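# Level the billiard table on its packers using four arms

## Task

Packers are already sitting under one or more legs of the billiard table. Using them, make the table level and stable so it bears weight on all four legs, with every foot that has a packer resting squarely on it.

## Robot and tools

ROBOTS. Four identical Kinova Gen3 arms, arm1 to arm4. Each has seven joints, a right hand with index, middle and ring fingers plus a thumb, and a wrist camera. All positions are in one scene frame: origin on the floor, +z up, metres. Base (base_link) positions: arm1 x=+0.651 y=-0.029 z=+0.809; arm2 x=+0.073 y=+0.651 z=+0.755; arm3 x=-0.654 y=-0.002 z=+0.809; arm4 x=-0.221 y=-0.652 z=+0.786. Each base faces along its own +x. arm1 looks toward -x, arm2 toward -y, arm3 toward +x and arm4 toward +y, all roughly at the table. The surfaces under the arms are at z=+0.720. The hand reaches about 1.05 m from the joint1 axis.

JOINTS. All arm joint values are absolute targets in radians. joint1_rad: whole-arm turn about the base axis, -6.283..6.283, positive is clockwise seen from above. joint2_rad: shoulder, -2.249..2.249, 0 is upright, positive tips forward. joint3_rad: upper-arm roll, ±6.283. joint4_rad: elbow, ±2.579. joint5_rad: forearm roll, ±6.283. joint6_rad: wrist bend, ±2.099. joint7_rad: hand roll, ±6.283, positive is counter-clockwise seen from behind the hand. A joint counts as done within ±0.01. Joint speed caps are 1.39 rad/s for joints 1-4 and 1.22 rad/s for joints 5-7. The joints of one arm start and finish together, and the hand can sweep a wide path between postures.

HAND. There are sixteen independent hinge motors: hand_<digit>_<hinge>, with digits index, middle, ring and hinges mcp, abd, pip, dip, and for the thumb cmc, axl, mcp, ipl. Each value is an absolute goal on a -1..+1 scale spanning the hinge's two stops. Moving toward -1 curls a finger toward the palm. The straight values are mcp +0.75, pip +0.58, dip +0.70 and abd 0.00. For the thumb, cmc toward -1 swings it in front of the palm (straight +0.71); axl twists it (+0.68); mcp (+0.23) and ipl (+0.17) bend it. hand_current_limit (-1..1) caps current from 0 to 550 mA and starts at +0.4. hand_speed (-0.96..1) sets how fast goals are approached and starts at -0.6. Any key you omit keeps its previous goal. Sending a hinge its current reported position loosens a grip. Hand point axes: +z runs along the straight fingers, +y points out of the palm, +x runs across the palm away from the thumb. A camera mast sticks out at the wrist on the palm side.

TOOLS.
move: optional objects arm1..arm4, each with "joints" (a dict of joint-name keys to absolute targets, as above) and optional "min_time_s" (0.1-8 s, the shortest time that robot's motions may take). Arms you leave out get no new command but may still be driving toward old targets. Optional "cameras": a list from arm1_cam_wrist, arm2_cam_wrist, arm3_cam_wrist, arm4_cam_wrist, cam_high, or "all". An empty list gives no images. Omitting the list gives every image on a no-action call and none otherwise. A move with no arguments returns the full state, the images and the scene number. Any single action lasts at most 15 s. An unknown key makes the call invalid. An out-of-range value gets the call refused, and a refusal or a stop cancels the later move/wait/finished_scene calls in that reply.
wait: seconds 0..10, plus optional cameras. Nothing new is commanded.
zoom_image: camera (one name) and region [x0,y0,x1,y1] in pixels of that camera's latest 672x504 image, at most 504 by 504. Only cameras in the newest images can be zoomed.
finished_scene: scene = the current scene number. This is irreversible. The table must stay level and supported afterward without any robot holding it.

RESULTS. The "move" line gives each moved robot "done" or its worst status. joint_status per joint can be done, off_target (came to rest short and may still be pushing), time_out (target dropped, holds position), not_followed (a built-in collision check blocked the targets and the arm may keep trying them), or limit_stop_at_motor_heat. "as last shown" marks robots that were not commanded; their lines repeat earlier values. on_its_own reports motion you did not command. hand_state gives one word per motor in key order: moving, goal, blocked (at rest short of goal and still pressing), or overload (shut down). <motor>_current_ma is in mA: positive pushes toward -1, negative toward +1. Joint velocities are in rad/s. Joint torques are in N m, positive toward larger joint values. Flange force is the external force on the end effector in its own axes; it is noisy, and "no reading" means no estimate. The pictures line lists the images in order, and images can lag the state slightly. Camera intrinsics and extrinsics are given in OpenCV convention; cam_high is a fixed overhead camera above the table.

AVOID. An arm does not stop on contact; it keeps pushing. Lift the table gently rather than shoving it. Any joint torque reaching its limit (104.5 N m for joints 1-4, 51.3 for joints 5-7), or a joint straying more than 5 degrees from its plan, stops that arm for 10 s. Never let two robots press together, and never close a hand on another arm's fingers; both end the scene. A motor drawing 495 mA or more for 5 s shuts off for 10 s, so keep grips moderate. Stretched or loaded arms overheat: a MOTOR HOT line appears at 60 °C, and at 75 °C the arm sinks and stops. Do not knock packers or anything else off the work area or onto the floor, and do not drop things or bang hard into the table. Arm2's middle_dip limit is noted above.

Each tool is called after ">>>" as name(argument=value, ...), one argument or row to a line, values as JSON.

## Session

>>> move(
)

Scene clock: 0.00 s.
Joint torques (N m): no reading
Motor temperatures (°C): arm1=[32 35 27 32 36 39 38] | arm2=[33 39 32 32 37 42 47] | arm3=[37 33 29 33 33 34 35] | arm4=[34 31 30 34 32 31 42]
Flange force (N): no reading
Joint velocities: within noise
arm1.joint_positions: joint1_rad=-0.243 joint2_rad=-0.515 joint3_rad=-0.011 joint4_rad=+1.400 joint5_rad=+0.059 joint6_rad=+1.889 joint7_rad=+1.873 hand_index_mcp=+0.753 hand_index_abd=+0.000 hand_index_pip=+0.577 hand_index_dip=+0.696 hand_middle_mcp=+0.753 hand_middle_abd=+0.000 hand_middle_pip=+0.577 hand_middle_dip=+0.696 hand_ring_mcp=+0.753 hand_ring_abd=+0.000 hand_ring_pip=+0.577 hand_ring_dip=+0.696 hand_thumb_cmc=+0.714 hand_thumb_axl=+0.677 hand_thumb_mcp=+0.226 hand_thumb_ipl=+0.168 hand_current_limit=+0.400 hand_speed=-0.600
arm1.joint_status: not commanded
arm1.hand_state: goal,goal,goal,goal,goal,goal,goal,goal,goal,goal,goal,goal,goal,goal,goal,goal
arm1.index_mcp_current_ma: 0
arm1.index_abd_current_ma: 0
arm1.index_pip_current_ma: 0
arm1.index_dip_current_ma: 0
arm1.middle_mcp_current_ma: 0
arm1.middle_abd_current_ma: 0
arm1.middle_pip_current_ma: 0
arm1.middle_dip_current_ma: 0
arm1.ring_mcp_current_ma: 0
arm1.ring_abd_current_ma: 0
arm1.ring_pip_current_ma: 0
arm1.ring_dip_current_ma: 0
arm1.thumb_cmc_current_ma: 0
arm1.thumb_axl_current_ma: 0
arm1.thumb_mcp_current_ma: 0
arm1.thumb_ipl_current_ma: 0
arm1.hand_goal_index_mcp: 0.754
arm1.hand_goal_index_abd: 0.000
arm1.hand_goal_index_pip: 0.576
arm1.hand_goal_index_dip: 0.696
arm1.hand_goal_middle_mcp: 0.754
arm1.hand_goal_middle_abd: 0.000
arm1.hand_goal_middle_pip: 0.576
arm1.hand_goal_middle_dip: 0.696
arm1.hand_goal_ring_mcp: 0.754
arm1.hand_goal_ring_abd: 0.000
arm1.hand_goal_ring_pip: 0.576
arm1.hand_goal_ring_dip: 0.696
arm1.hand_goal_thumb_cmc: 0.714
arm1.hand_goal_thumb_axl: 0.678
arm1.hand_goal_thumb_mcp: 0.226
arm1.hand_goal_thumb_ipl: 0.168
arm1.hand: x=+0.5163 y=-0.1001 z=+1.3724 quat_wxyz=(+0.027, -0.953, -0.244, +0.179) (m; scene frame)
arm2.joint_positions: joint1_rad=-0.517 joint2_rad=-0.449 joint3_rad=-0.054 joint4_rad=+1.522 joint5_rad=-0.021 joint6_rad=+2.055 joint7_rad=+1.861 hand_index_mcp=+0.753 hand_index_abd=+0.000 hand_index_pip=+0.577 hand_index_dip=+0.696 hand_middle_mcp=+0.753 hand_middle_abd=+0.000 hand_middle_pip=+0.577 hand_middle_dip=+0.696 hand_ring_mcp=+0.753 hand_ring_abd=+0.000 hand_ring_pip=+0.577 hand_ring_dip=+0.696 hand_thumb_cmc=+0.714 hand_thumb_axl=+0.677 hand_thumb_mcp=+0.226 hand_thumb_ipl=+0.168 hand_current_limit=+0.400 hand_speed=-0.600
arm2.joint_status: not commanded
arm2.hand_state: goal,goal,goal,goal,goal,goal,goal,goal,goal,goal,goal,goal,goal,goal,goal,goal
arm2.index_mcp_current_ma: 0
arm2.index_abd_current_ma: 0
arm2.index_pip_current_ma: 0
arm2.index_dip_current_ma: 0
arm2.middle_mcp_current_ma: 0
arm2.middle_abd_current_ma: 0
arm2.middle_pip_current_ma: 0
arm2.middle_dip_current_ma: 0
arm2.ring_mcp_current_ma: 0
arm2.ring_abd_current_ma: 0
arm2.ring_pip_current_ma: 0
arm2.ring_dip_current_ma: 0
arm2.thumb_cmc_current_ma: 0
arm2.thumb_axl_current_ma: 0
arm2.thumb_mcp_current_ma: 0
arm2.thumb_ipl_current_ma: 0
arm2.hand_goal_index_mcp: 0.754
arm2.hand_goal_index_abd: 0.000
arm2.hand_goal_index_pip: 0.576
arm2.hand_goal_index_dip: 0.696
arm2.hand_goal_middle_mcp: 0.754
arm2.hand_goal_middle_abd: 0.000
arm2.hand_goal_middle_pip: 0.576
arm2.hand_goal_middle_dip: 0.696
arm2.hand_goal_ring_mcp: 0.754
arm2.hand_goal_ring_abd: 0.000
arm2.hand_goal_ring_pip: 0.576
arm2.hand_goal_ring_dip: 0.696
arm2.hand_goal_thumb_cmc: 0.714
arm2.hand_goal_thumb_axl: 0.678
arm2.hand_goal_thumb_mcp: 0.226
arm2.hand_goal_thumb_ipl: 0.168
arm2.hand: x=+0.1827 y=+0.6165 z=+1.2678 quat_wxyz=(+0.008, +0.330, +0.944, -0.005) (m; scene frame)
arm3.joint_positions: joint1_rad=-0.749 joint2_rad=-0.525 joint3_rad=-0.159 joint4_rad=+1.459 joint5_rad=+0.031 joint6_rad=+1.970 joint7_rad=+1.946 hand_index_mcp=+0.753 hand_index_abd=+0.000 hand_index_pip=+0.577 hand_index_dip=+0.696 hand_middle_mcp=+0.753 hand_middle_abd=+0.000 hand_middle_pip=+0.577 hand_middle_dip=+0.696 hand_ring_mcp=+0.753 hand_ring_abd=+0.000 hand_ring_pip=+0.577 hand_ring_dip=+0.696 hand_thumb_cmc=+0.714 hand_thumb_axl=+0.677 hand_thumb_mcp=+0.226 hand_thumb_ipl=+0.168 hand_current_limit=+0.400 hand_speed=-0.600
arm3.joint_status: not commanded
arm3.hand_state: goal,goal,goal,goal,goal,goal,goal,goal,goal,goal,goal,goal,goal,goal,goal,goal
arm3.index_mcp_current_ma: 0
arm3.index_abd_current_ma: 0
arm3.index_pip_current_ma: 0
arm3.index_dip_current_ma: 0
arm3.middle_mcp_current_ma: 0
arm3.middle_abd_current_ma: 0
arm3.middle_pip_current_ma: 0
arm3.middle_dip_current_ma: 0
arm3.ring_mcp_current_ma: 0
arm3.ring_abd_current_ma: 0
arm3.ring_pip_current_ma: 0
arm3.ring_dip_current_ma: 0
arm3.thumb_cmc_current_ma: 0
arm3.thumb_axl_current_ma: 0
arm3.thumb_mcp_current_ma: 0
arm3.thumb_ipl_current_ma: 0
arm3.hand_goal_index_mcp: 0.754
arm3.hand_goal_index_abd: 0.000
arm3.hand_goal_index_pip: 0.576
arm3.hand_goal_index_dip: 0.696
arm3.hand_goal_middle_mcp: 0.754
arm3.hand_goal_middle_abd: 0.000
arm3.hand_goal_middle_pip: 0.576
arm3.hand_goal_middle_dip: 0.696
arm3.hand_goal_ring_mcp: 0.754
arm3.hand_goal_ring_abd: 0.000
arm3.hand_goal_ring_pip: 0.576
arm3.hand_goal_ring_dip: 0.696
arm3.hand_goal_thumb_cmc: 0.714
arm3.hand_goal_thumb_axl: 0.678
arm3.hand_goal_thumb_mcp: 0.226
arm3.hand_goal_thumb_ipl: 0.168
arm3.hand: x=-0.6384 y=+0.1270 z=+1.3402 quat_wxyz=(+0.123, -0.565, +0.816, -0.026) (m; scene frame)
arm4.joint_positions: joint1_rad=-0.396 joint2_rad=-0.314 joint3_rad=-0.010 joint4_rad=+1.346 joint5_rad=-0.124 joint6_rad=+2.019 joint7_rad=+1.794 hand_index_mcp=+0.753 hand_index_abd=+0.000 hand_index_pip=+0.577 hand_index_dip=+0.696 hand_middle_mcp=+0.753 hand_middle_abd=+0.000 hand_middle_pip=+0.577 hand_middle_dip=+0.696 hand_ring_mcp=+0.753 hand_ring_abd=+0.000 hand_ring_pip=+0.577 hand_ring_dip=+0.696 hand_thumb_cmc=+0.714 hand_thumb_axl=+0.677 hand_thumb_mcp=+0.226 hand_thumb_ipl=+0.168 hand_current_limit=+0.400 hand_speed=-0.600
arm4.joint_status: not commanded
arm4.hand_state: goal,goal,goal,goal,goal,goal,goal,goal,goal,goal,goal,goal,goal,goal,goal,goal
arm4.index_mcp_current_ma: 0
arm4.index_abd_current_ma: 0
arm4.index_pip_current_ma: 0
arm4.index_dip_current_ma: 0
arm4.middle_mcp_current_ma: 0
arm4.middle_abd_current_ma: 0
arm4.middle_pip_current_ma: 0
arm4.middle_dip_current_ma: 0
arm4.ring_mcp_current_ma: 0
arm4.ring_abd_current_ma: 0
arm4.ring_pip_current_ma: 0
arm4.ring_dip_current_ma: 0
arm4.thumb_cmc_current_ma: 0
arm4.thumb_axl_current_ma: 0
arm4.thumb_mcp_current_ma: 0
arm4.thumb_ipl_current_ma: 0
arm4.hand_goal_index_mcp: 0.754
arm4.hand_goal_index_abd: 0.000
arm4.hand_goal_index_pip: 0.576
arm4.hand_goal_index_dip: 0.696
arm4.hand_goal_middle_mcp: 0.754
arm4.hand_goal_middle_abd: 0.000
arm4.hand_goal_middle_pip: 0.576
arm4.hand_goal_middle_dip: 0.696
arm4.hand_goal_ring_mcp: 0.754
arm4.hand_goal_ring_abd: 0.000
arm4.hand_goal_ring_pip: 0.576
arm4.hand_goal_ring_dip: 0.696
arm4.hand_goal_thumb_cmc: 0.714
arm4.hand_goal_thumb_axl: 0.678
arm4.hand_goal_thumb_mcp: 0.226
arm4.hand_goal_thumb_ipl: 0.168
arm4.hand: x=-0.3690 y=-0.5328 z=+1.3436 quat_wxyz=(-0.011, -0.892, +0.446, +0.069) (m; scene frame)
pictures: arm1_cam_wrist, arm2_cam_wrist, arm3_cam_wrist, arm4_cam_wrist, cam_high
camera_calibration:
arm1_cam_wrist: T_world_to_cam=[[-0.377302, -0.908198, 0.181162, -0.110795], [-0.28459, 0.29986, 0.910545, -1.12709], [-0.881278, 0.291994, -0.371602, 1.11975], [0, 0, 0, 1]] pos_world=[0.624247, -0.0896131, 1.46244]
arm2_cam_wrist: T_world_to_cam=[[0.998644, 0.0442058, 0.0275093, -0.209867], [0.00862518, -0.661507, 0.74989, -0.592749], [0.0513471, -0.748635, -0.660991, 1.41472], [0, 0, 0, 1]] pos_world=[0.142053, 0.676277, 1.38538]
arm3_cam_wrist: T_world_to_cam=[[-0.30448, 0.950619, 0.0601234, -0.358923], [0.509967, 0.109378, 0.853212, -0.872922], [0.804504, 0.290447, -0.518088, 1.30019], [0, 0, 0, 1]] pos_world=[-0.710132, 0.0590415, 1.43998]
arm4_cam_wrist: T_world_to_cam=[[-0.968589, 0.233956, 0.0842571, -0.306033], [0.219936, 0.647901, 0.729282, -0.596153], [0.11603, 0.724906, -0.679005, 1.45939], [0, 0, 0, 1]] pos_world=[-0.334637, -0.600072, 1.45148]

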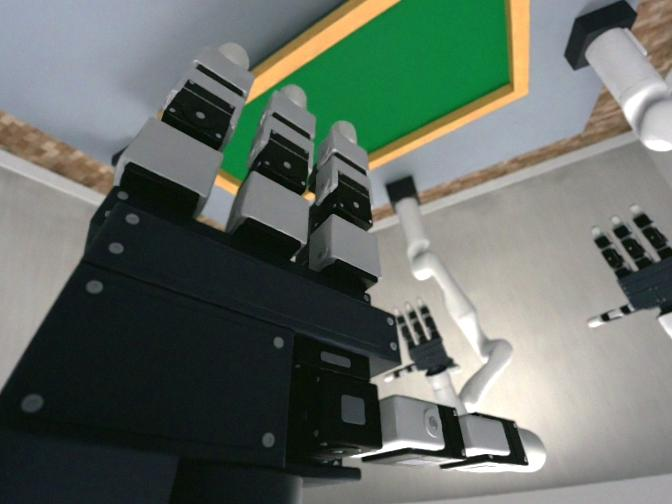

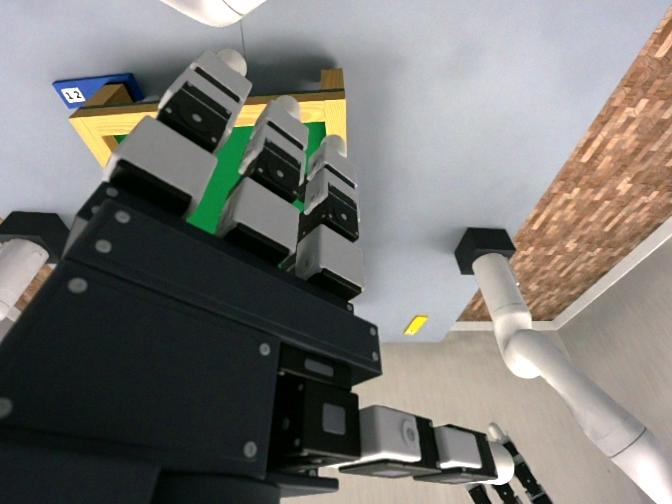

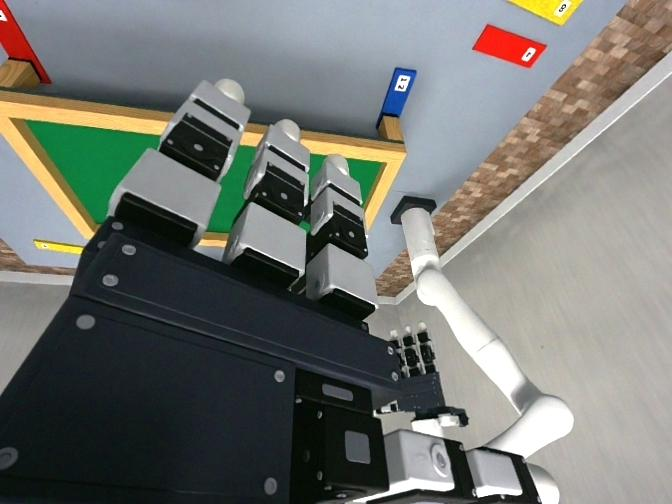

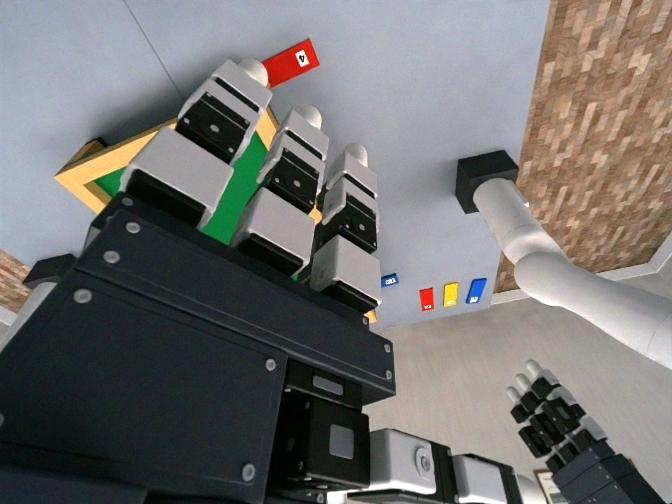

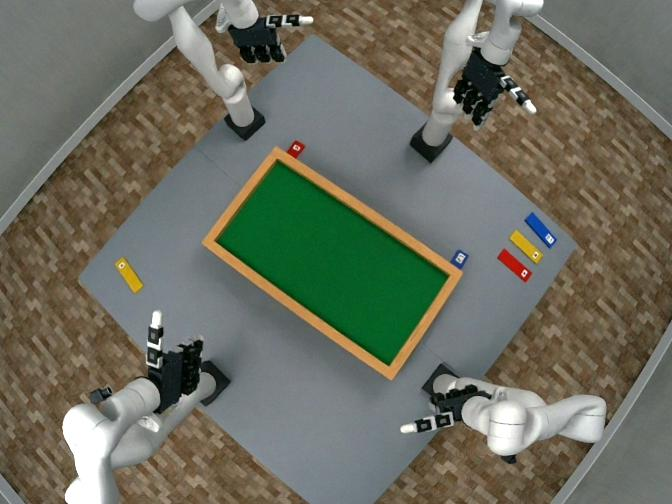

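>>> move(
  arm1={"joints": {"joint1_rad": -1.182, "joint2_rad": -0.2, "joint3_rad": 0, "joint4_rad": 1.492, "joint5_rad": 0.448, "joint6_rad": 1.351, "joint7_rad": 0.365}, "min_time_s": 2},
  arm3={"joints": {"joint1_rad": -1.261, "joint2_rad": -0.2, "joint3_rad": 0, "joint4_rad": 1.299, "joint5_rad": 0.39, "joint6_rad": 1.476, "joint7_rad": 0.39}, "min_time_s": 2},
  arm4={"joints": {"joint1_rad": 1.6, "joint2_rad": -0.412, "joint3_rad": 0}, "min_time_s": 2.5},
)

>>> move(
  arm1={"joints": {"joint2_rad": 1.028}, "min_time_s": 2.5},
  arm3={"joints": {"joint2_rad": 1.0829}, "min_time_s": 2.5},
  cameras=["arm1_cam_wrist", "arm3_cam_wrist"],
)

Scene clock: 8.47 s.
Joint torques (N m): arm1=[-0.03 -5.95 -0.64 -10.65 0.53 -1.88 0.29] | arm2=[0.23 -0.06 -0.85 -7.22 0.22 -0.3 0.43] | arm3=[0.28 -7.22 -0.98 -7.14 0.84 -1.62 -0.08] | arm4=[-0.32 1.14 0.76 -6.27 -0.17 -0.07 0.06]
Motor temperatures (°C): arm1=[32 35 27 32 36 39 38] | arm2=[33 39 32 32 37 42 47] | arm3=[37 32 29 33 33 34 35] | arm4=[33 31 30 34 32 31 42]
Flange force (N): arm1=[3.8 -1.0 1.6] | arm2=[-1.7 -1.9 -2.8] | arm3=[-8.3 9.0 -3.6] | arm4=[-1.3 3.3 -1.8]
move: arm1 done; arm3 done; arm4 done
Joint velocities: within noise
arm1.joint_positions: joint1_rad=-1.182 joint2_rad=-0.200 joint3_rad=+0.000 joint4_rad=+1.492 joint5_rad=+0.448 joint6_rad=+1.351 joint7_rad=+0.365 hand_index_mcp=+0.753 hand_index_abd=+0.000 hand_index_pip=+0.577 hand_index_dip=+0.696 hand_middle_mcp=+0.753 hand_middle_abd=+0.000 hand_middle_pip=+0.577 hand_middle_dip=+0.696 hand_ring_mcp=+0.753 hand_ring_abd=+0.000 hand_ring_pip=+0.577 hand_ring_dip=+0.696 hand_thumb_cmc=+0.714 hand_thumb_axl=+0.677 hand_thumb_mcp=+0.224 hand_thumb_ipl=+0.168 hand_current_limit=+0.400 hand_speed=-0.600
arm1.joint_status: all done
arm1.hand_state: goal,goal,goal,goal,goal,goal,goal,goal,goal,goal,goal,goal,goal,goal,goal,goal
arm1.index_mcp_current_ma: -3
arm1.index_abd_current_ma: 0
arm1.index_pip_current_ma: 3
arm1.index_dip_current_ma: 0
arm1.middle_mcp_current_ma: -3
arm1.middle_abd_current_ma: 0
arm1.middle_pip_current_ma: 3
arm1.middle_dip_current_ma: 0
arm1.ring_mcp_current_ma: -3
arm1.ring_abd_current_ma: 0
arm1.ring_pip_current_ma: 3
arm1.ring_dip_current_ma: 0
arm1.thumb_cmc_current_ma: 1
arm1.thumb_axl_current_ma: -3
arm1.thumb_mcp_current_ma: -9
arm1.thumb_ipl_current_ma: -2
arm1.hand_goal_index_mcp: 0.754
arm1.hand_goal_index_abd: 0.000
arm1.hand_goal_index_pip: 0.576
arm1.hand_goal_index_dip: 0.696
arm1.hand_goal_middle_mcp: 0.754
arm1.hand_goal_middle_abd: 0.000
arm1.hand_goal_middle_pip: 0.576
arm1.hand_goal_middle_dip: 0.696
arm1.hand_goal_ring_mcp: 0.754
arm1.hand_goal_ring_abd: 0.000
arm1.hand_goal_ring_pip: 0.576
arm1.hand_goal_ring_dip: 0.696
arm1.hand_goal_thumb_cmc: 0.714
arm1.hand_goal_thumb_axl: 0.678
arm1.hand_goal_thumb_mcp: 0.226
arm1.hand_goal_thumb_ipl: 0.168
arm1.hand: x=+0.3473 y=-0.3633 z=+1.3940 quat_wxyz=(-0.145, -0.945, +0.031, +0.292) (m; scene frame)
arm2: as last shown
arm2.joint_positions: joint1_rad=-0.517 joint2_rad=-0.449 joint3_rad=-0.054 joint4_rad=+1.522 joint5_rad=-0.021 joint6_rad=+2.055 joint7_rad=+1.861 hand_index_mcp=+0.753 hand_index_abd=+0.000 hand_index_pip=+0.577 hand_index_dip=+0.696 hand_middle_mcp=+0.753 hand_middle_abd=+0.000 hand_middle_pip=+0.577 hand_middle_dip=+0.696 hand_ring_mcp=+0.753 hand_ring_abd=+0.000 hand_ring_pip=+0.577 hand_ring_dip=+0.696 hand_thumb_cmc=+0.714 hand_thumb_axl=+0.677 hand_thumb_mcp=+0.224 hand_thumb_ipl=+0.168 hand_current_limit=+0.400 hand_speed=-0.600
arm2.thumb_mcp_current_ma: -1
arm3.joint_positions: joint1_rad=-1.261 joint2_rad=-0.200 joint3_rad=+0.000 joint4_rad=+1.299 joint5_rad=+0.390 joint6_rad=+1.476 joint7_rad=+0.390 hand_index_mcp=+0.754 hand_index_abd=+0.000 hand_index_pip=+0.577 hand_index_dip=+0.696 hand_middle_mcp=+0.754 hand_middle_abd=+0.000 hand_middle_pip=+0.577 hand_middle_dip=+0.696 hand_ring_mcp=+0.754 hand_ring_abd=+0.000 hand_ring_pip=+0.577 hand_ring_dip=+0.696 hand_thumb_cmc=+0.715 hand_thumb_axl=+0.677 hand_thumb_mcp=+0.224 hand_thumb_ipl=+0.168 hand_current_limit=+0.400 hand_speed=-0.600
arm3.joint_status: all done
arm3.hand_state: goal,goal,goal,goal,goal,goal,goal,goal,goal,goal,goal,goal,goal,goal,goal,goal
arm3.index_mcp_current_ma: 0
arm3.index_abd_current_ma: 0
arm3.index_pip_current_ma: 0
arm3.index_dip_current_ma: 0
arm3.middle_mcp_current_ma: 0
arm3.middle_abd_current_ma: 0
arm3.middle_pip_current_ma: 0
arm3.middle_dip_current_ma: 0
arm3.ring_mcp_current_ma: 0
arm3.ring_abd_current_ma: 0
arm3.ring_pip_current_ma: 0
arm3.ring_dip_current_ma: 0
arm3.thumb_cmc_current_ma: 0
arm3.thumb_axl_current_ma: 0
arm3.thumb_mcp_current_ma: -1
arm3.thumb_ipl_current_ma: 0
arm3.hand_goal_index_mcp: 0.754
arm3.hand_goal_index_abd: 0.000
arm3.hand_goal_index_pip: 0.576
arm3.hand_goal_index_dip: 0.696
arm3.hand_goal_middle_mcp: 0.754
arm3.hand_goal_middle_abd: 0.000
arm3.hand_goal_middle_pip: 0.576
arm3.hand_goal_middle_dip: 0.696
arm3.hand_goal_ring_mcp: 0.754
arm3.hand_goal_ring_abd: 0.000
arm3.hand_goal_ring_pip: 0.576
arm3.hand_goal_ring_dip: 0.696
arm3.hand_goal_thumb_cmc: 0.714
arm3.hand_goal_thumb_axl: 0.678
arm3.hand_goal_thumb_mcp: 0.226
arm3.hand_goal_thumb_ipl: 0.168
arm3.hand: x=-0.3877 y=+0.3544 z=+1.4550 quat_wxyz=(+0.275, +0.019, +0.943, +0.184) (m; scene frame)
arm4.joint_positions: joint1_rad=+1.600 joint2_rad=-0.412 joint3_rad=+0.000 joint4_rad=+1.346 joint5_rad=-0.124 joint6_rad=+2.019 joint7_rad=+1.794 hand_index_mcp=+0.753 hand_index_abd=+0.000 hand_index_pip=+0.577 hand_index_dip=+0.696 hand_middle_mcp=+0.753 hand_middle_abd=+0.000 hand_middle_pip=+0.577 hand_middle_dip=+0.696 hand_ring_mcp=+0.753 hand_ring_abd=+0.000 hand_ring_pip=+0.577 hand_ring_dip=+0.696 hand_thumb_cmc=+0.714 hand_thumb_axl=+0.677 hand_thumb_mcp=+0.224 hand_thumb_ipl=+0.168 hand_current_limit=+0.400 hand_speed=-0.600
arm4.joint_status: all done
arm4.hand_state: goal,goal,goal,goal,goal,goal,goal,goal,goal,goal,goal,goal,goal,goal,goal,goal
arm4.index_mcp_current_ma: 0
arm4.index_abd_current_ma: 0
arm4.index_pip_current_ma: 0
arm4.index_dip_current_ma: 0
arm4.middle_mcp_current_ma: 0
arm4.middle_abd_current_ma: 0
arm4.middle_pip_current_ma: 0
arm4.middle_dip_current_ma: 0
arm4.ring_mcp_current_ma: 0
arm4.ring_abd_current_ma: 0
arm4.ring_pip_current_ma: 0
arm4.ring_dip_current_ma: 0
arm4.thumb_cmc_current_ma: 0
arm4.thumb_axl_current_ma: 0
arm4.thumb_mcp_current_ma: 0
arm4.thumb_ipl_current_ma: 0
arm4.hand_goal_index_mcp: 0.754
arm4.hand_goal_index_abd: 0.000
arm4.hand_goal_index_pip: 0.576
arm4.hand_goal_index_dip: 0.696
arm4.hand_goal_middle_mcp: 0.754
arm4.hand_goal_middle_abd: 0.000
arm4.hand_goal_middle_pip: 0.576
arm4.hand_goal_middle_dip: 0.696
arm4.hand_goal_ring_mcp: 0.754
arm4.hand_goal_ring_abd: 0.000
arm4.hand_goal_ring_pip: 0.576
arm4.hand_goal_ring_dip: 0.696
arm4.hand_goal_thumb_cmc: 0.714
arm4.hand_goal_thumb_axl: 0.678
arm4.hand_goal_thumb_mcp: 0.226
arm4.hand_goal_thumb_ipl: 0.168
arm4.hand: x=-0.0772 y=-0.5655 z=+1.3581 quat_wxyz=(+0.100, -0.107, +0.989, +0.038) (m; scene frame)
pictures: none

Scene clock: 11.33 s.
Joint torques (N m): arm1=[-0.23 -20.6 1.03 -4.47 0.07 1.43 0.31] | arm2=[0.31 -0.07 -0.79 -7.31 0.14 -0.26 0.49] | arm3=[0.21 -23.52 0.65 -2.22 0.58 1.69 -0.04] | arm4=[-0.45 1.17 0.74 -6.3 -0.15 -0.08 0]
Motor temperatures (°C): arm1=[32 35 27 32 36 39 38] | arm2=[33 38 32 32 37 42 47] | arm3=[37 32 29 33 33 34 35] | arm4=[33 31 30 34 32 31 42]
Flange force (N): arm1=[2.0 -0.9 2.4] | arm2=[-1.8 -1.7 -2.3] | arm3=[-7.5 10.7 -4.4] | arm4=[-1.1 3.2 -1.7]
move: arm1 done; arm3 done
Joint velocities: within noise
arm1.joint_positions: joint1_rad=-1.182 joint2_rad=+1.028 joint3_rad=+0.000 joint4_rad=+1.492 joint5_rad=+0.448 joint6_rad=+1.351 joint7_rad=+0.365 hand_index_mcp=+0.749 hand_index_abd=+0.000 hand_index_pip=+0.577 hand_index_dip=+0.696 hand_middle_mcp=+0.748 hand_middle_abd=+0.000 hand_middle_pip=+0.577 hand_middle_dip=+0.696 hand_ring_mcp=+0.748 hand_ring_abd=+0.000 hand_ring_pip=+0.577 hand_ring_dip=+0.696 hand_thumb_cmc=+0.709 hand_thumb_axl=+0.677 hand_thumb_mcp=+0.224 hand_thumb_ipl=+0.168 hand_current_limit=+0.400 hand_speed=-0.600
arm1.joint_status: all done
arm1.hand_state: goal,goal,goal,goal,goal,goal,goal,goal,goal,goal,goal,goal,goal,goal,goal,goal
arm1.index_mcp_current_ma: -23
arm1.index_abd_current_ma: 0
arm1.index_pip_current_ma: 3
arm1.index_dip_current_ma: 0
arm1.middle_mcp_current_ma: -28
arm1.middle_abd_current_ma: 0
arm1.middle_pip_current_ma: 3
arm1.middle_dip_current_ma: 0
arm1.ring_mcp_current_ma: -25
arm1.ring_abd_current_ma: 0
arm1.ring_pip_current_ma: 3
arm1.ring_dip_current_ma: 0
arm1.thumb_cmc_current_ma: -20
arm1.thumb_axl_current_ma: -3
arm1.thumb_mcp_current_ma: -9
arm1.thumb_ipl_current_ma: -2
arm1.hand_goal_index_mcp: 0.754
arm1.hand_goal_index_abd: 0.000
arm1.hand_goal_index_pip: 0.576
arm1.hand_goal_index_dip: 0.696
arm1.hand_goal_middle_mcp: 0.754
arm1.hand_goal_middle_abd: 0.000
arm1.hand_goal_middle_pip: 0.576
arm1.hand_goal_middle_dip: 0.696
arm1.hand_goal_ring_mcp: 0.754
arm1.hand_goal_ring_abd: 0.000
arm1.hand_goal_ring_pip: 0.576
arm1.hand_goal_ring_dip: 0.696
arm1.hand_goal_thumb_cmc: 0.714
arm1.hand_goal_thumb_axl: 0.678
arm1.hand_goal_thumb_mcp: 0.226
arm1.hand_goal_thumb_ipl: 0.168
arm1.hand: x=+0.3560 y=-0.3656 z=+0.7879 quat_wxyz=(+0.385, -0.916, -0.103, +0.036) (m; scene frame)
arm2, arm4: as last shown
arm3.joint_positions: joint1_rad=-1.261 joint2_rad=+1.083 joint3_rad=+0.000 joint4_rad=+1.299 joint5_rad=+0.390 joint6_rad=+1.476 joint7_rad=+0.390 hand_index_mcp=+0.749 hand_index_abd=+0.000 hand_index_pip=+0.577 hand_index_dip=+0.696 hand_middle_mcp=+0.749 hand_middle_abd=+0.000 hand_middle_pip=+0.577 hand_middle_dip=+0.696 hand_ring_mcp=+0.749 hand_ring_abd=+0.000 hand_ring_pip=+0.577 hand_ring_dip=+0.696 hand_thumb_cmc=+0.709 hand_thumb_axl=+0.677 hand_thumb_mcp=+0.224 hand_thumb_ipl=+0.168 hand_current_limit=+0.400 hand_speed=-0.600
arm3.joint_status: all done
arm3.hand_state: goal,goal,goal,goal,goal,goal,goal,goal,goal,goal,goal,goal,goal,goal,goal,goal
arm3.index_mcp_current_ma: -3
arm3.index_abd_current_ma: 0
arm3.index_pip_current_ma: 0
arm3.index_dip_current_ma: 0
arm3.middle_mcp_current_ma: -4
arm3.middle_abd_current_ma: 0
arm3.middle_pip_current_ma: 0
arm3.middle_dip_current_ma: 0
arm3.ring_mcp_current_ma: -3
arm3.ring_abd_current_ma: 0
arm3.ring_pip_current_ma: 0
arm3.ring_dip_current_ma: 0
arm3.thumb_cmc_current_ma: -3
arm3.thumb_axl_current_ma: 0
arm3.thumb_mcp_current_ma: -1
arm3.thumb_ipl_current_ma: 0
arm3.hand_goal_index_mcp: 0.754
arm3.hand_goal_index_abd: 0.000
arm3.hand_goal_index_pip: 0.576
arm3.hand_goal_index_dip: 0.696
arm3.hand_goal_middle_mcp: 0.754
arm3.hand_goal_middle_abd: 0.000
arm3.hand_goal_middle_pip: 0.576
arm3.hand_goal_middle_dip: 0.696
arm3.hand_goal_ring_mcp: 0.754
arm3.hand_goal_ring_abd: 0.000
arm3.hand_goal_ring_pip: 0.576
arm3.hand_goal_ring_dip: 0.696
arm3.hand_goal_thumb_cmc: 0.714
arm3.hand_goal_thumb_axl: 0.678
arm3.hand_goal_thumb_mcp: 0.226
arm3.hand_goal_thumb_ipl: 0.168
arm3.hand: x=-0.3744 y=+0.3939 z=+0.7881 quat_wxyz=(+0.035, -0.102, +0.916, -0.385) (m; scene frame)
pictures: arm1_cam_wrist, arm3_cam_wrist
camera_calibration:
arm1_cam_wrist: T_world_to_cam=[[-0.682285, -0.585895, -0.437281, 0.407119], [-0.352017, -0.260949, 0.898882, -0.732645], [-0.640759, 0.767224, -0.0282033, 0.656366], [0, 0, 0, 1]] pos_world=[0.44044, -0.456234, 0.855099]
arm3_cam_wrist: T_world_to_cam=[[0.670163, 0.611081, -0.421263, 0.378906], [0.399063, 0.181894, 0.898701, -0.671596], [0.625804, -0.770386, -0.12196, 0.763021], [0, 0, 0, 1]] pos_world=[-0.463421, 0.478438, 0.856242]

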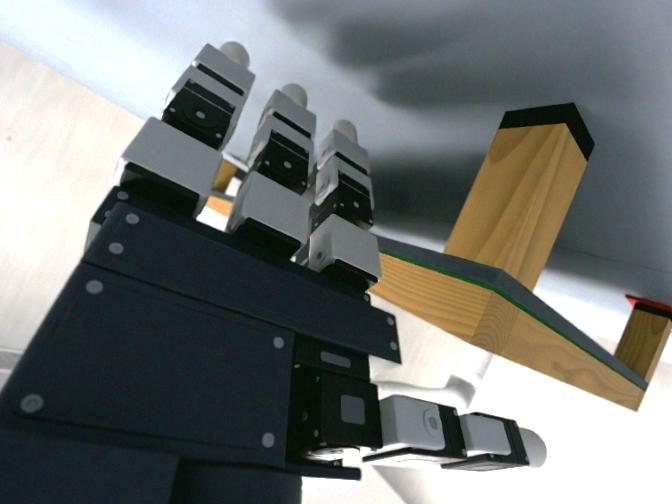

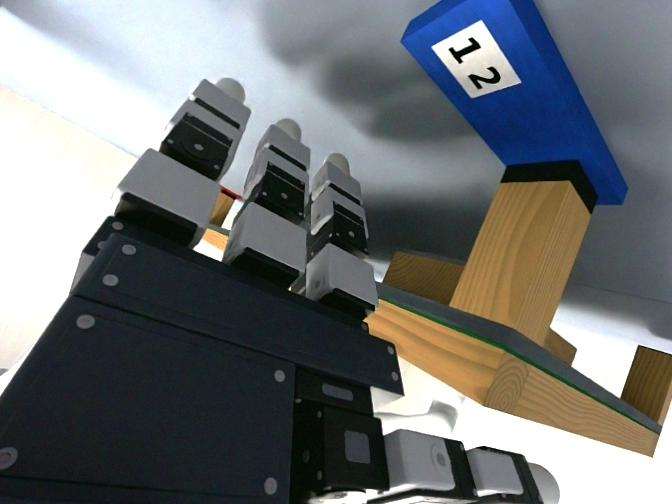

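>>> move(
  cameras=["arm1_cam_wrist","arm3_cam_wrist","cam_high"],
)

>>> zoom_image(
  camera="arm1_cam_wrist",
  region=[460, 60, 640, 220],
)

>>> zoom_image(
  camera="arm3_cam_wrist",
  region=[460, 110, 640, 270],
)

Scene clock: 12.40 s.
Joint torques (N m): arm1=[-0.19 -20.52 1.07 -4.43 0.08 1.42 0.32] | arm2=[0.26 0 -0.91 -7.23 0.14 -0.27 0.43] | arm3=[0.28 -23.45 0.65 -2.22 0.61 1.69 -0.03] | arm4=[-0.34 1.15 0.76 -6.4 -0.14 -0.06 0.03]
Motor temperatures (°C): arm1=[32 35 27 32 36 39 38] | arm2=[33 38 32 32 37 42 47] | arm3=[37 33 29 33 33 34 35] | arm4=[33 31 30 34 32 31 42]
Flange force (N): arm1=[2.1 -0.9 2.2] | arm2=[-1.5 -2.2 -2.6] | arm3=[-7.3 10.6 -4.4] | arm4=[-1.0 3.3 -1.2]
Joint velocities: within noise
arm1.joint_positions: joint1_rad=-1.182 joint2_rad=+1.028 joint3_rad=+0.000 joint4_rad=+1.492 joint5_rad=+0.448 joint6_rad=+1.351 joint7_rad=+0.365 hand_index_mcp=+0.749 hand_index_abd=+0.000 hand_index_pip=+0.577 hand_index_dip=+0.696 hand_middle_mcp=+0.748 hand_middle_abd=+0.000 hand_middle_pip=+0.577 hand_middle_dip=+0.696 hand_ring_mcp=+0.748 hand_ring_abd=+0.000 hand_ring_pip=+0.577 hand_ring_dip=+0.696 hand_thumb_cmc=+0.709 hand_thumb_axl=+0.677 hand_thumb_mcp=+0.224 hand_thumb_ipl=+0.168 hand_current_limit=+0.400 hand_speed=-0.600
arm1.joint_status: all done
arm1.hand_state: goal,goal,goal,goal,goal,goal,goal,goal,goal,goal,goal,goal,goal,goal,goal,goal
arm1.index_mcp_current_ma: -23
arm1.index_abd_current_ma: 0
arm1.index_pip_current_ma: 3
arm1.index_dip_current_ma: 0
arm1.middle_mcp_current_ma: -28
arm1.middle_abd_current_ma: 0
arm1.middle_pip_current_ma: 3
arm1.middle_dip_current_ma: 0
arm1.ring_mcp_current_ma: -25
arm1.ring_abd_current_ma: 0
arm1.ring_pip_current_ma: 3
arm1.ring_dip_current_ma: 0
arm1.thumb_cmc_current_ma: -20
arm1.thumb_axl_current_ma: -3
arm1.thumb_mcp_current_ma: -9
arm1.thumb_ipl_current_ma: -2
arm1.hand_goal_index_mcp: 0.754
arm1.hand_goal_index_abd: 0.000
arm1.hand_goal_index_pip: 0.576
arm1.hand_goal_index_dip: 0.696
arm1.hand_goal_middle_mcp: 0.754
arm1.hand_goal_middle_abd: 0.000
arm1.hand_goal_middle_pip: 0.576
arm1.hand_goal_middle_dip: 0.696
arm1.hand_goal_ring_mcp: 0.754
arm1.hand_goal_ring_abd: 0.000
arm1.hand_goal_ring_pip: 0.576
arm1.hand_goal_ring_dip: 0.696
arm1.hand_goal_thumb_cmc: 0.714
arm1.hand_goal_thumb_axl: 0.678
arm1.hand_goal_thumb_mcp: 0.226
arm1.hand_goal_thumb_ipl: 0.168
arm1.hand: x=+0.3560 y=-0.3656 z=+0.7879 quat_wxyz=(+0.385, -0.916, -0.103, +0.036) (m; scene frame)
arm2.joint_positions: joint1_rad=-0.517 joint2_rad=-0.449 joint3_rad=-0.054 joint4_rad=+1.522 joint5_rad=-0.021 joint6_rad=+2.055 joint7_rad=+1.861 hand_index_mcp=+0.753 hand_index_abd=+0.000 hand_index_pip=+0.577 hand_index_dip=+0.696 hand_middle_mcp=+0.753 hand_middle_abd=+0.000 hand_middle_pip=+0.577 hand_middle_dip=+0.696 hand_ring_mcp=+0.753 hand_ring_abd=+0.000 hand_ring_pip=+0.577 hand_ring_dip=+0.696 hand_thumb_cmc=+0.714 hand_thumb_axl=+0.677 hand_thumb_mcp=+0.224 hand_thumb_ipl=+0.168 hand_current_limit=+0.400 hand_speed=-0.600
arm2.joint_status: not commanded
arm2.hand_state: goal,goal,goal,goal,goal,goal,goal,goal,goal,goal,goal,goal,goal,goal,goal,goal
arm2.index_mcp_current_ma: 0
arm2.index_abd_current_ma: 0
arm2.index_pip_current_ma: 0
arm2.index_dip_current_ma: 0
arm2.middle_mcp_current_ma: 0
arm2.middle_abd_current_ma: 0
arm2.middle_pip_current_ma: 0
arm2.middle_dip_current_ma: 0
arm2.ring_mcp_current_ma: 0
arm2.ring_abd_current_ma: 0
arm2.ring_pip_current_ma: 0
arm2.ring_dip_current_ma: 0
arm2.thumb_cmc_current_ma: 0
arm2.thumb_axl_current_ma: 0
arm2.thumb_mcp_current_ma: -1
arm2.thumb_ipl_current_ma: 0
arm2.hand_goal_index_mcp: 0.754
arm2.hand_goal_index_abd: 0.000
arm2.hand_goal_index_pip: 0.576
arm2.hand_goal_index_dip: 0.696
arm2.hand_goal_middle_mcp: 0.754
arm2.hand_goal_middle_abd: 0.000
arm2.hand_goal_middle_pip: 0.576
arm2.hand_goal_middle_dip: 0.696
arm2.hand_goal_ring_mcp: 0.754
arm2.hand_goal_ring_abd: 0.000
arm2.hand_goal_ring_pip: 0.576
arm2.hand_goal_ring_dip: 0.696
arm2.hand_goal_thumb_cmc: 0.714
arm2.hand_goal_thumb_axl: 0.678
arm2.hand_goal_thumb_mcp: 0.226
arm2.hand_goal_thumb_ipl: 0.168
arm2.hand: x=+0.1827 y=+0.6165 z=+1.2678 quat_wxyz=(+0.008, +0.330, +0.944, -0.005) (m; scene frame)
arm3.joint_positions: joint1_rad=-1.261 joint2_rad=+1.083 joint3_rad=+0.000 joint4_rad=+1.299 joint5_rad=+0.390 joint6_rad=+1.476 joint7_rad=+0.390 hand_index_mcp=+0.749 hand_index_abd=+0.000 hand_index_pip=+0.577 hand_index_dip=+0.696 hand_middle_mcp=+0.749 hand_middle_abd=+0.000 hand_middle_pip=+0.577 hand_middle_dip=+0.696 hand_ring_mcp=+0.749 hand_ring_abd=+0.000 hand_ring_pip=+0.577 hand_ring_dip=+0.696 hand_thumb_cmc=+0.709 hand_thumb_axl=+0.677 hand_thumb_mcp=+0.224 hand_thumb_ipl=+0.168 hand_current_limit=+0.400 hand_speed=-0.600
arm3.joint_status: all done
arm3.hand_state: goal,goal,goal,goal,goal,goal,goal,goal,goal,goal,goal,goal,goal,goal,goal,goal
arm3.index_mcp_current_ma: -3
arm3.index_abd_current_ma: 0
arm3.index_pip_current_ma: 0
arm3.index_dip_current_ma: 0
arm3.middle_mcp_current_ma: -4
arm3.middle_abd_current_ma: 0
arm3.middle_pip_current_ma: 0
arm3.middle_dip_current_ma: 0
arm3.ring_mcp_current_ma: -3
arm3.ring_abd_current_ma: 0
arm3.ring_pip_current_ma: 0
arm3.ring_dip_current_ma: 0
arm3.thumb_cmc_current_ma: -3
arm3.thumb_axl_current_ma: 0
arm3.thumb_mcp_current_ma: -1
arm3.thumb_ipl_current_ma: 0
arm3.hand_goal_index_mcp: 0.754
arm3.hand_goal_index_abd: 0.000
arm3.hand_goal_index_pip: 0.576
arm3.hand_goal_index_dip: 0.696
arm3.hand_goal_middle_mcp: 0.754
arm3.hand_goal_middle_abd: 0.000
arm3.hand_goal_middle_pip: 0.576
arm3.hand_goal_middle_dip: 0.696
arm3.hand_goal_ring_mcp: 0.754
arm3.hand_goal_ring_abd: 0.000
arm3.hand_goal_ring_pip: 0.576
arm3.hand_goal_ring_dip: 0.696
arm3.hand_goal_thumb_cmc: 0.714
arm3.hand_goal_thumb_axl: 0.678
arm3.hand_goal_thumb_mcp: 0.226
arm3.hand_goal_thumb_ipl: 0.168
arm3.hand: x=-0.3744 y=+0.3939 z=+0.7881 quat_wxyz=(+0.035, -0.102, +0.916, -0.385) (m; scene frame)
arm4.joint_positions: joint1_rad=+1.600 joint2_rad=-0.412 joint3_rad=+0.000 joint4_rad=+1.346 joint5_rad=-0.124 joint6_rad=+2.019 joint7_rad=+1.794 hand_index_mcp=+0.753 hand_index_abd=+0.000 hand_index_pip=+0.577 hand_index_dip=+0.696 hand_middle_mcp=+0.753 hand_middle_abd=+0.000 hand_middle_pip=+0.577 hand_middle_dip=+0.696 hand_ring_mcp=+0.753 hand_ring_abd=+0.000 hand_ring_pip=+0.577 hand_ring_dip=+0.696 hand_thumb_cmc=+0.714 hand_thumb_axl=+0.677 hand_thumb_mcp=+0.224 hand_thumb_ipl=+0.168 hand_current_limit=+0.400 hand_speed=-0.600
arm4.joint_status: not commanded
arm4.hand_state: goal,goal,goal,goal,goal,goal,goal,goal,goal,goal,goal,goal,goal,goal,goal,goal
arm4.index_mcp_current_ma: 0
arm4.index_abd_current_ma: 0
arm4.index_pip_current_ma: 0
arm4.index_dip_current_ma: 0
arm4.middle_mcp_current_ma: 0
arm4.middle_abd_current_ma: 0
arm4.middle_pip_current_ma: 0
arm4.middle_dip_current_ma: 0
arm4.ring_mcp_current_ma: 0
arm4.ring_abd_current_ma: 0
arm4.ring_pip_current_ma: 0
arm4.ring_dip_current_ma: 0
arm4.thumb_cmc_current_ma: 0
arm4.thumb_axl_current_ma: 0
arm4.thumb_mcp_current_ma: 0
arm4.thumb_ipl_current_ma: 0
arm4.hand_goal_index_mcp: 0.754
arm4.hand_goal_index_abd: 0.000
arm4.hand_goal_index_pip: 0.576
arm4.hand_goal_index_dip: 0.696
arm4.hand_goal_middle_mcp: 0.754
arm4.hand_goal_middle_abd: 0.000
arm4.hand_goal_middle_pip: 0.576
arm4.hand_goal_middle_dip: 0.696
arm4.hand_goal_ring_mcp: 0.754
arm4.hand_goal_ring_abd: 0.000
arm4.hand_goal_ring_pip: 0.576
arm4.hand_goal_ring_dip: 0.696
arm4.hand_goal_thumb_cmc: 0.714
arm4.hand_goal_thumb_axl: 0.678
arm4.hand_goal_thumb_mcp: 0.226
arm4.hand_goal_thumb_ipl: 0.168
arm4.hand: x=-0.0772 y=-0.5655 z=+1.3581 quat_wxyz=(+0.100, -0.107, +0.989, +0.038) (m; scene frame)
pictures: arm1_cam_wrist, arm3_cam_wrist, cam_high
camera_calibration:
arm1_cam_wrist: T_world_to_cam=[[-0.682272, -0.58594, -0.437241, 0.407059], [-0.352045, -0.260855, 0.898899, -0.732604], [-0.640757, 0.767222, -0.0283031, 0.65645], [0, 0, 0, 1]] pos_world=[0.44044, -0.456234, 0.855099]
arm3_cam_wrist: T_world_to_cam=[[0.670163, 0.611081, -0.421263, 0.378906], [0.399063, 0.181894, 0.898701, -0.671596], [0.625804, -0.770386, -0.12196, 0.763021], [0, 0, 0, 1]] pos_world=[-0.463421, 0.478438, 0.856242]

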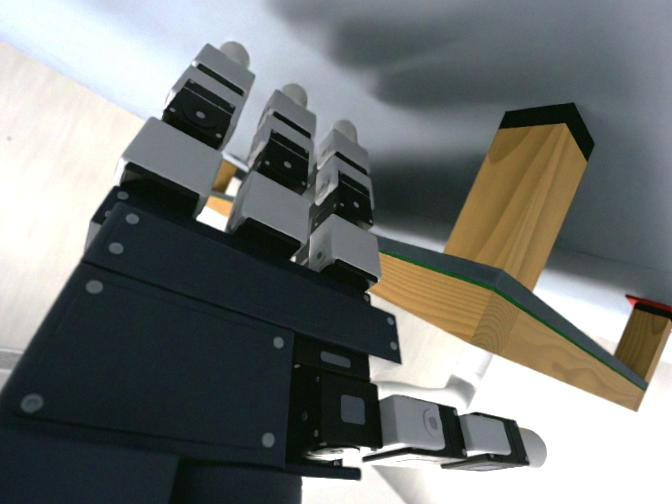

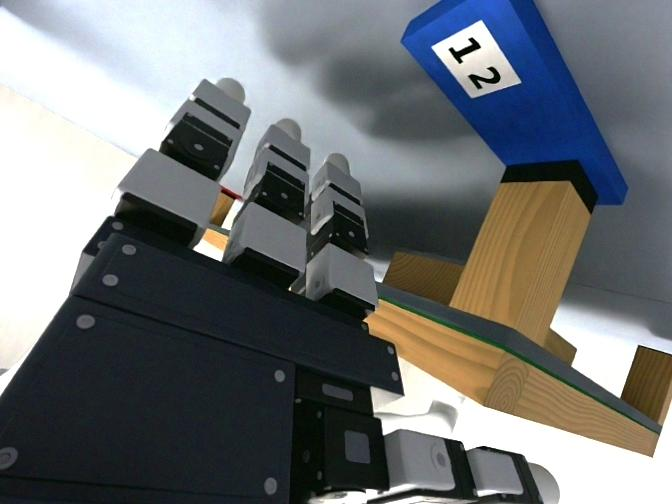

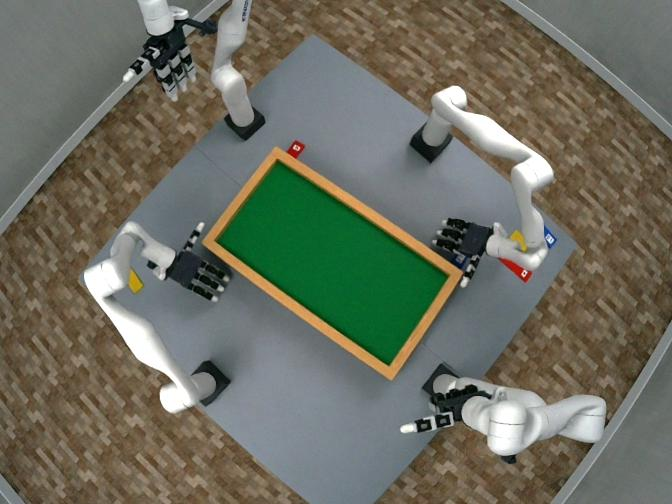

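Scaled by 2.800 from the camera's 672x504 image, which has a finer 960x720 frame.

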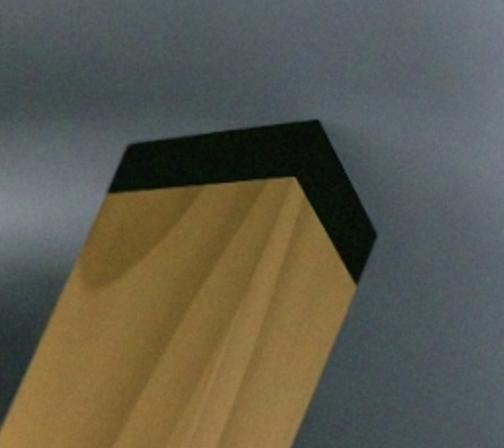

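Scaled by 2.800 from the camera's 672x504 image, which has a finer 960x720 frame.

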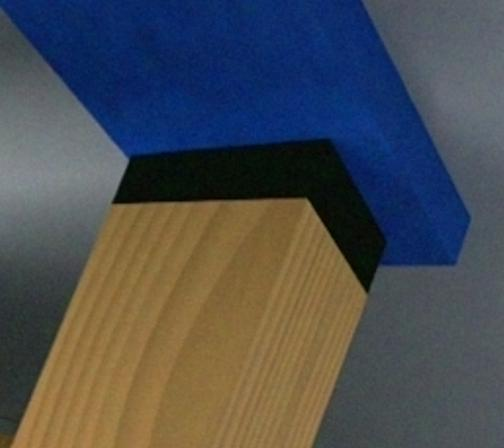

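>>> zoom_image(
  camera="arm1_cam_wrist",
  region=[490, 90, 610, 180],
)

>>> zoom_image(
  camera="arm3_cam_wrist",
  region=[490, 140, 610, 230],
)

>>> zoom_image(
  camera="arm1_cam_wrist",
  region=[592, 270, 672, 330],
)

>>> zoom_image(
  camera="arm3_cam_wrist",
  region=[592, 320, 672, 460],
)

Scaled by 4.200 from the camera's 672x504 image, which has a finer 960x720 frame.

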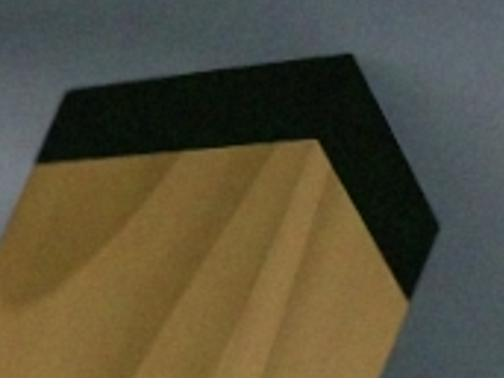

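Scaled by 4.200 from the camera's 672x504 image, which has a finer 960x720 frame.

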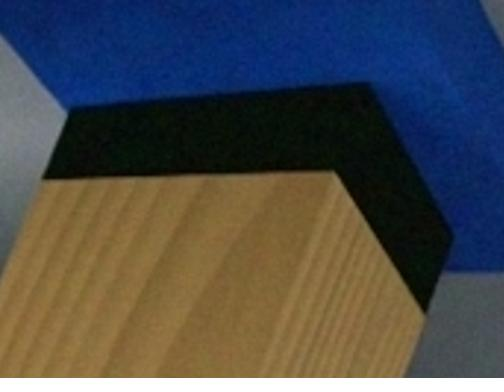

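Scaled by 6.300 from the camera's 672x504 image, which has a finer 960x720 frame.

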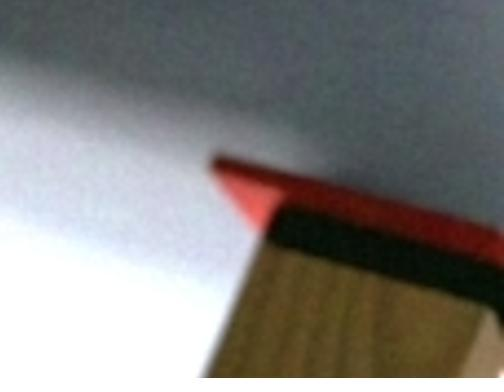

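Scaled by 3.600 from the camera's 672x504 image, which has a finer 960x720 frame.

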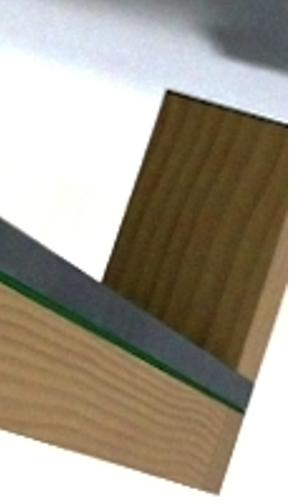

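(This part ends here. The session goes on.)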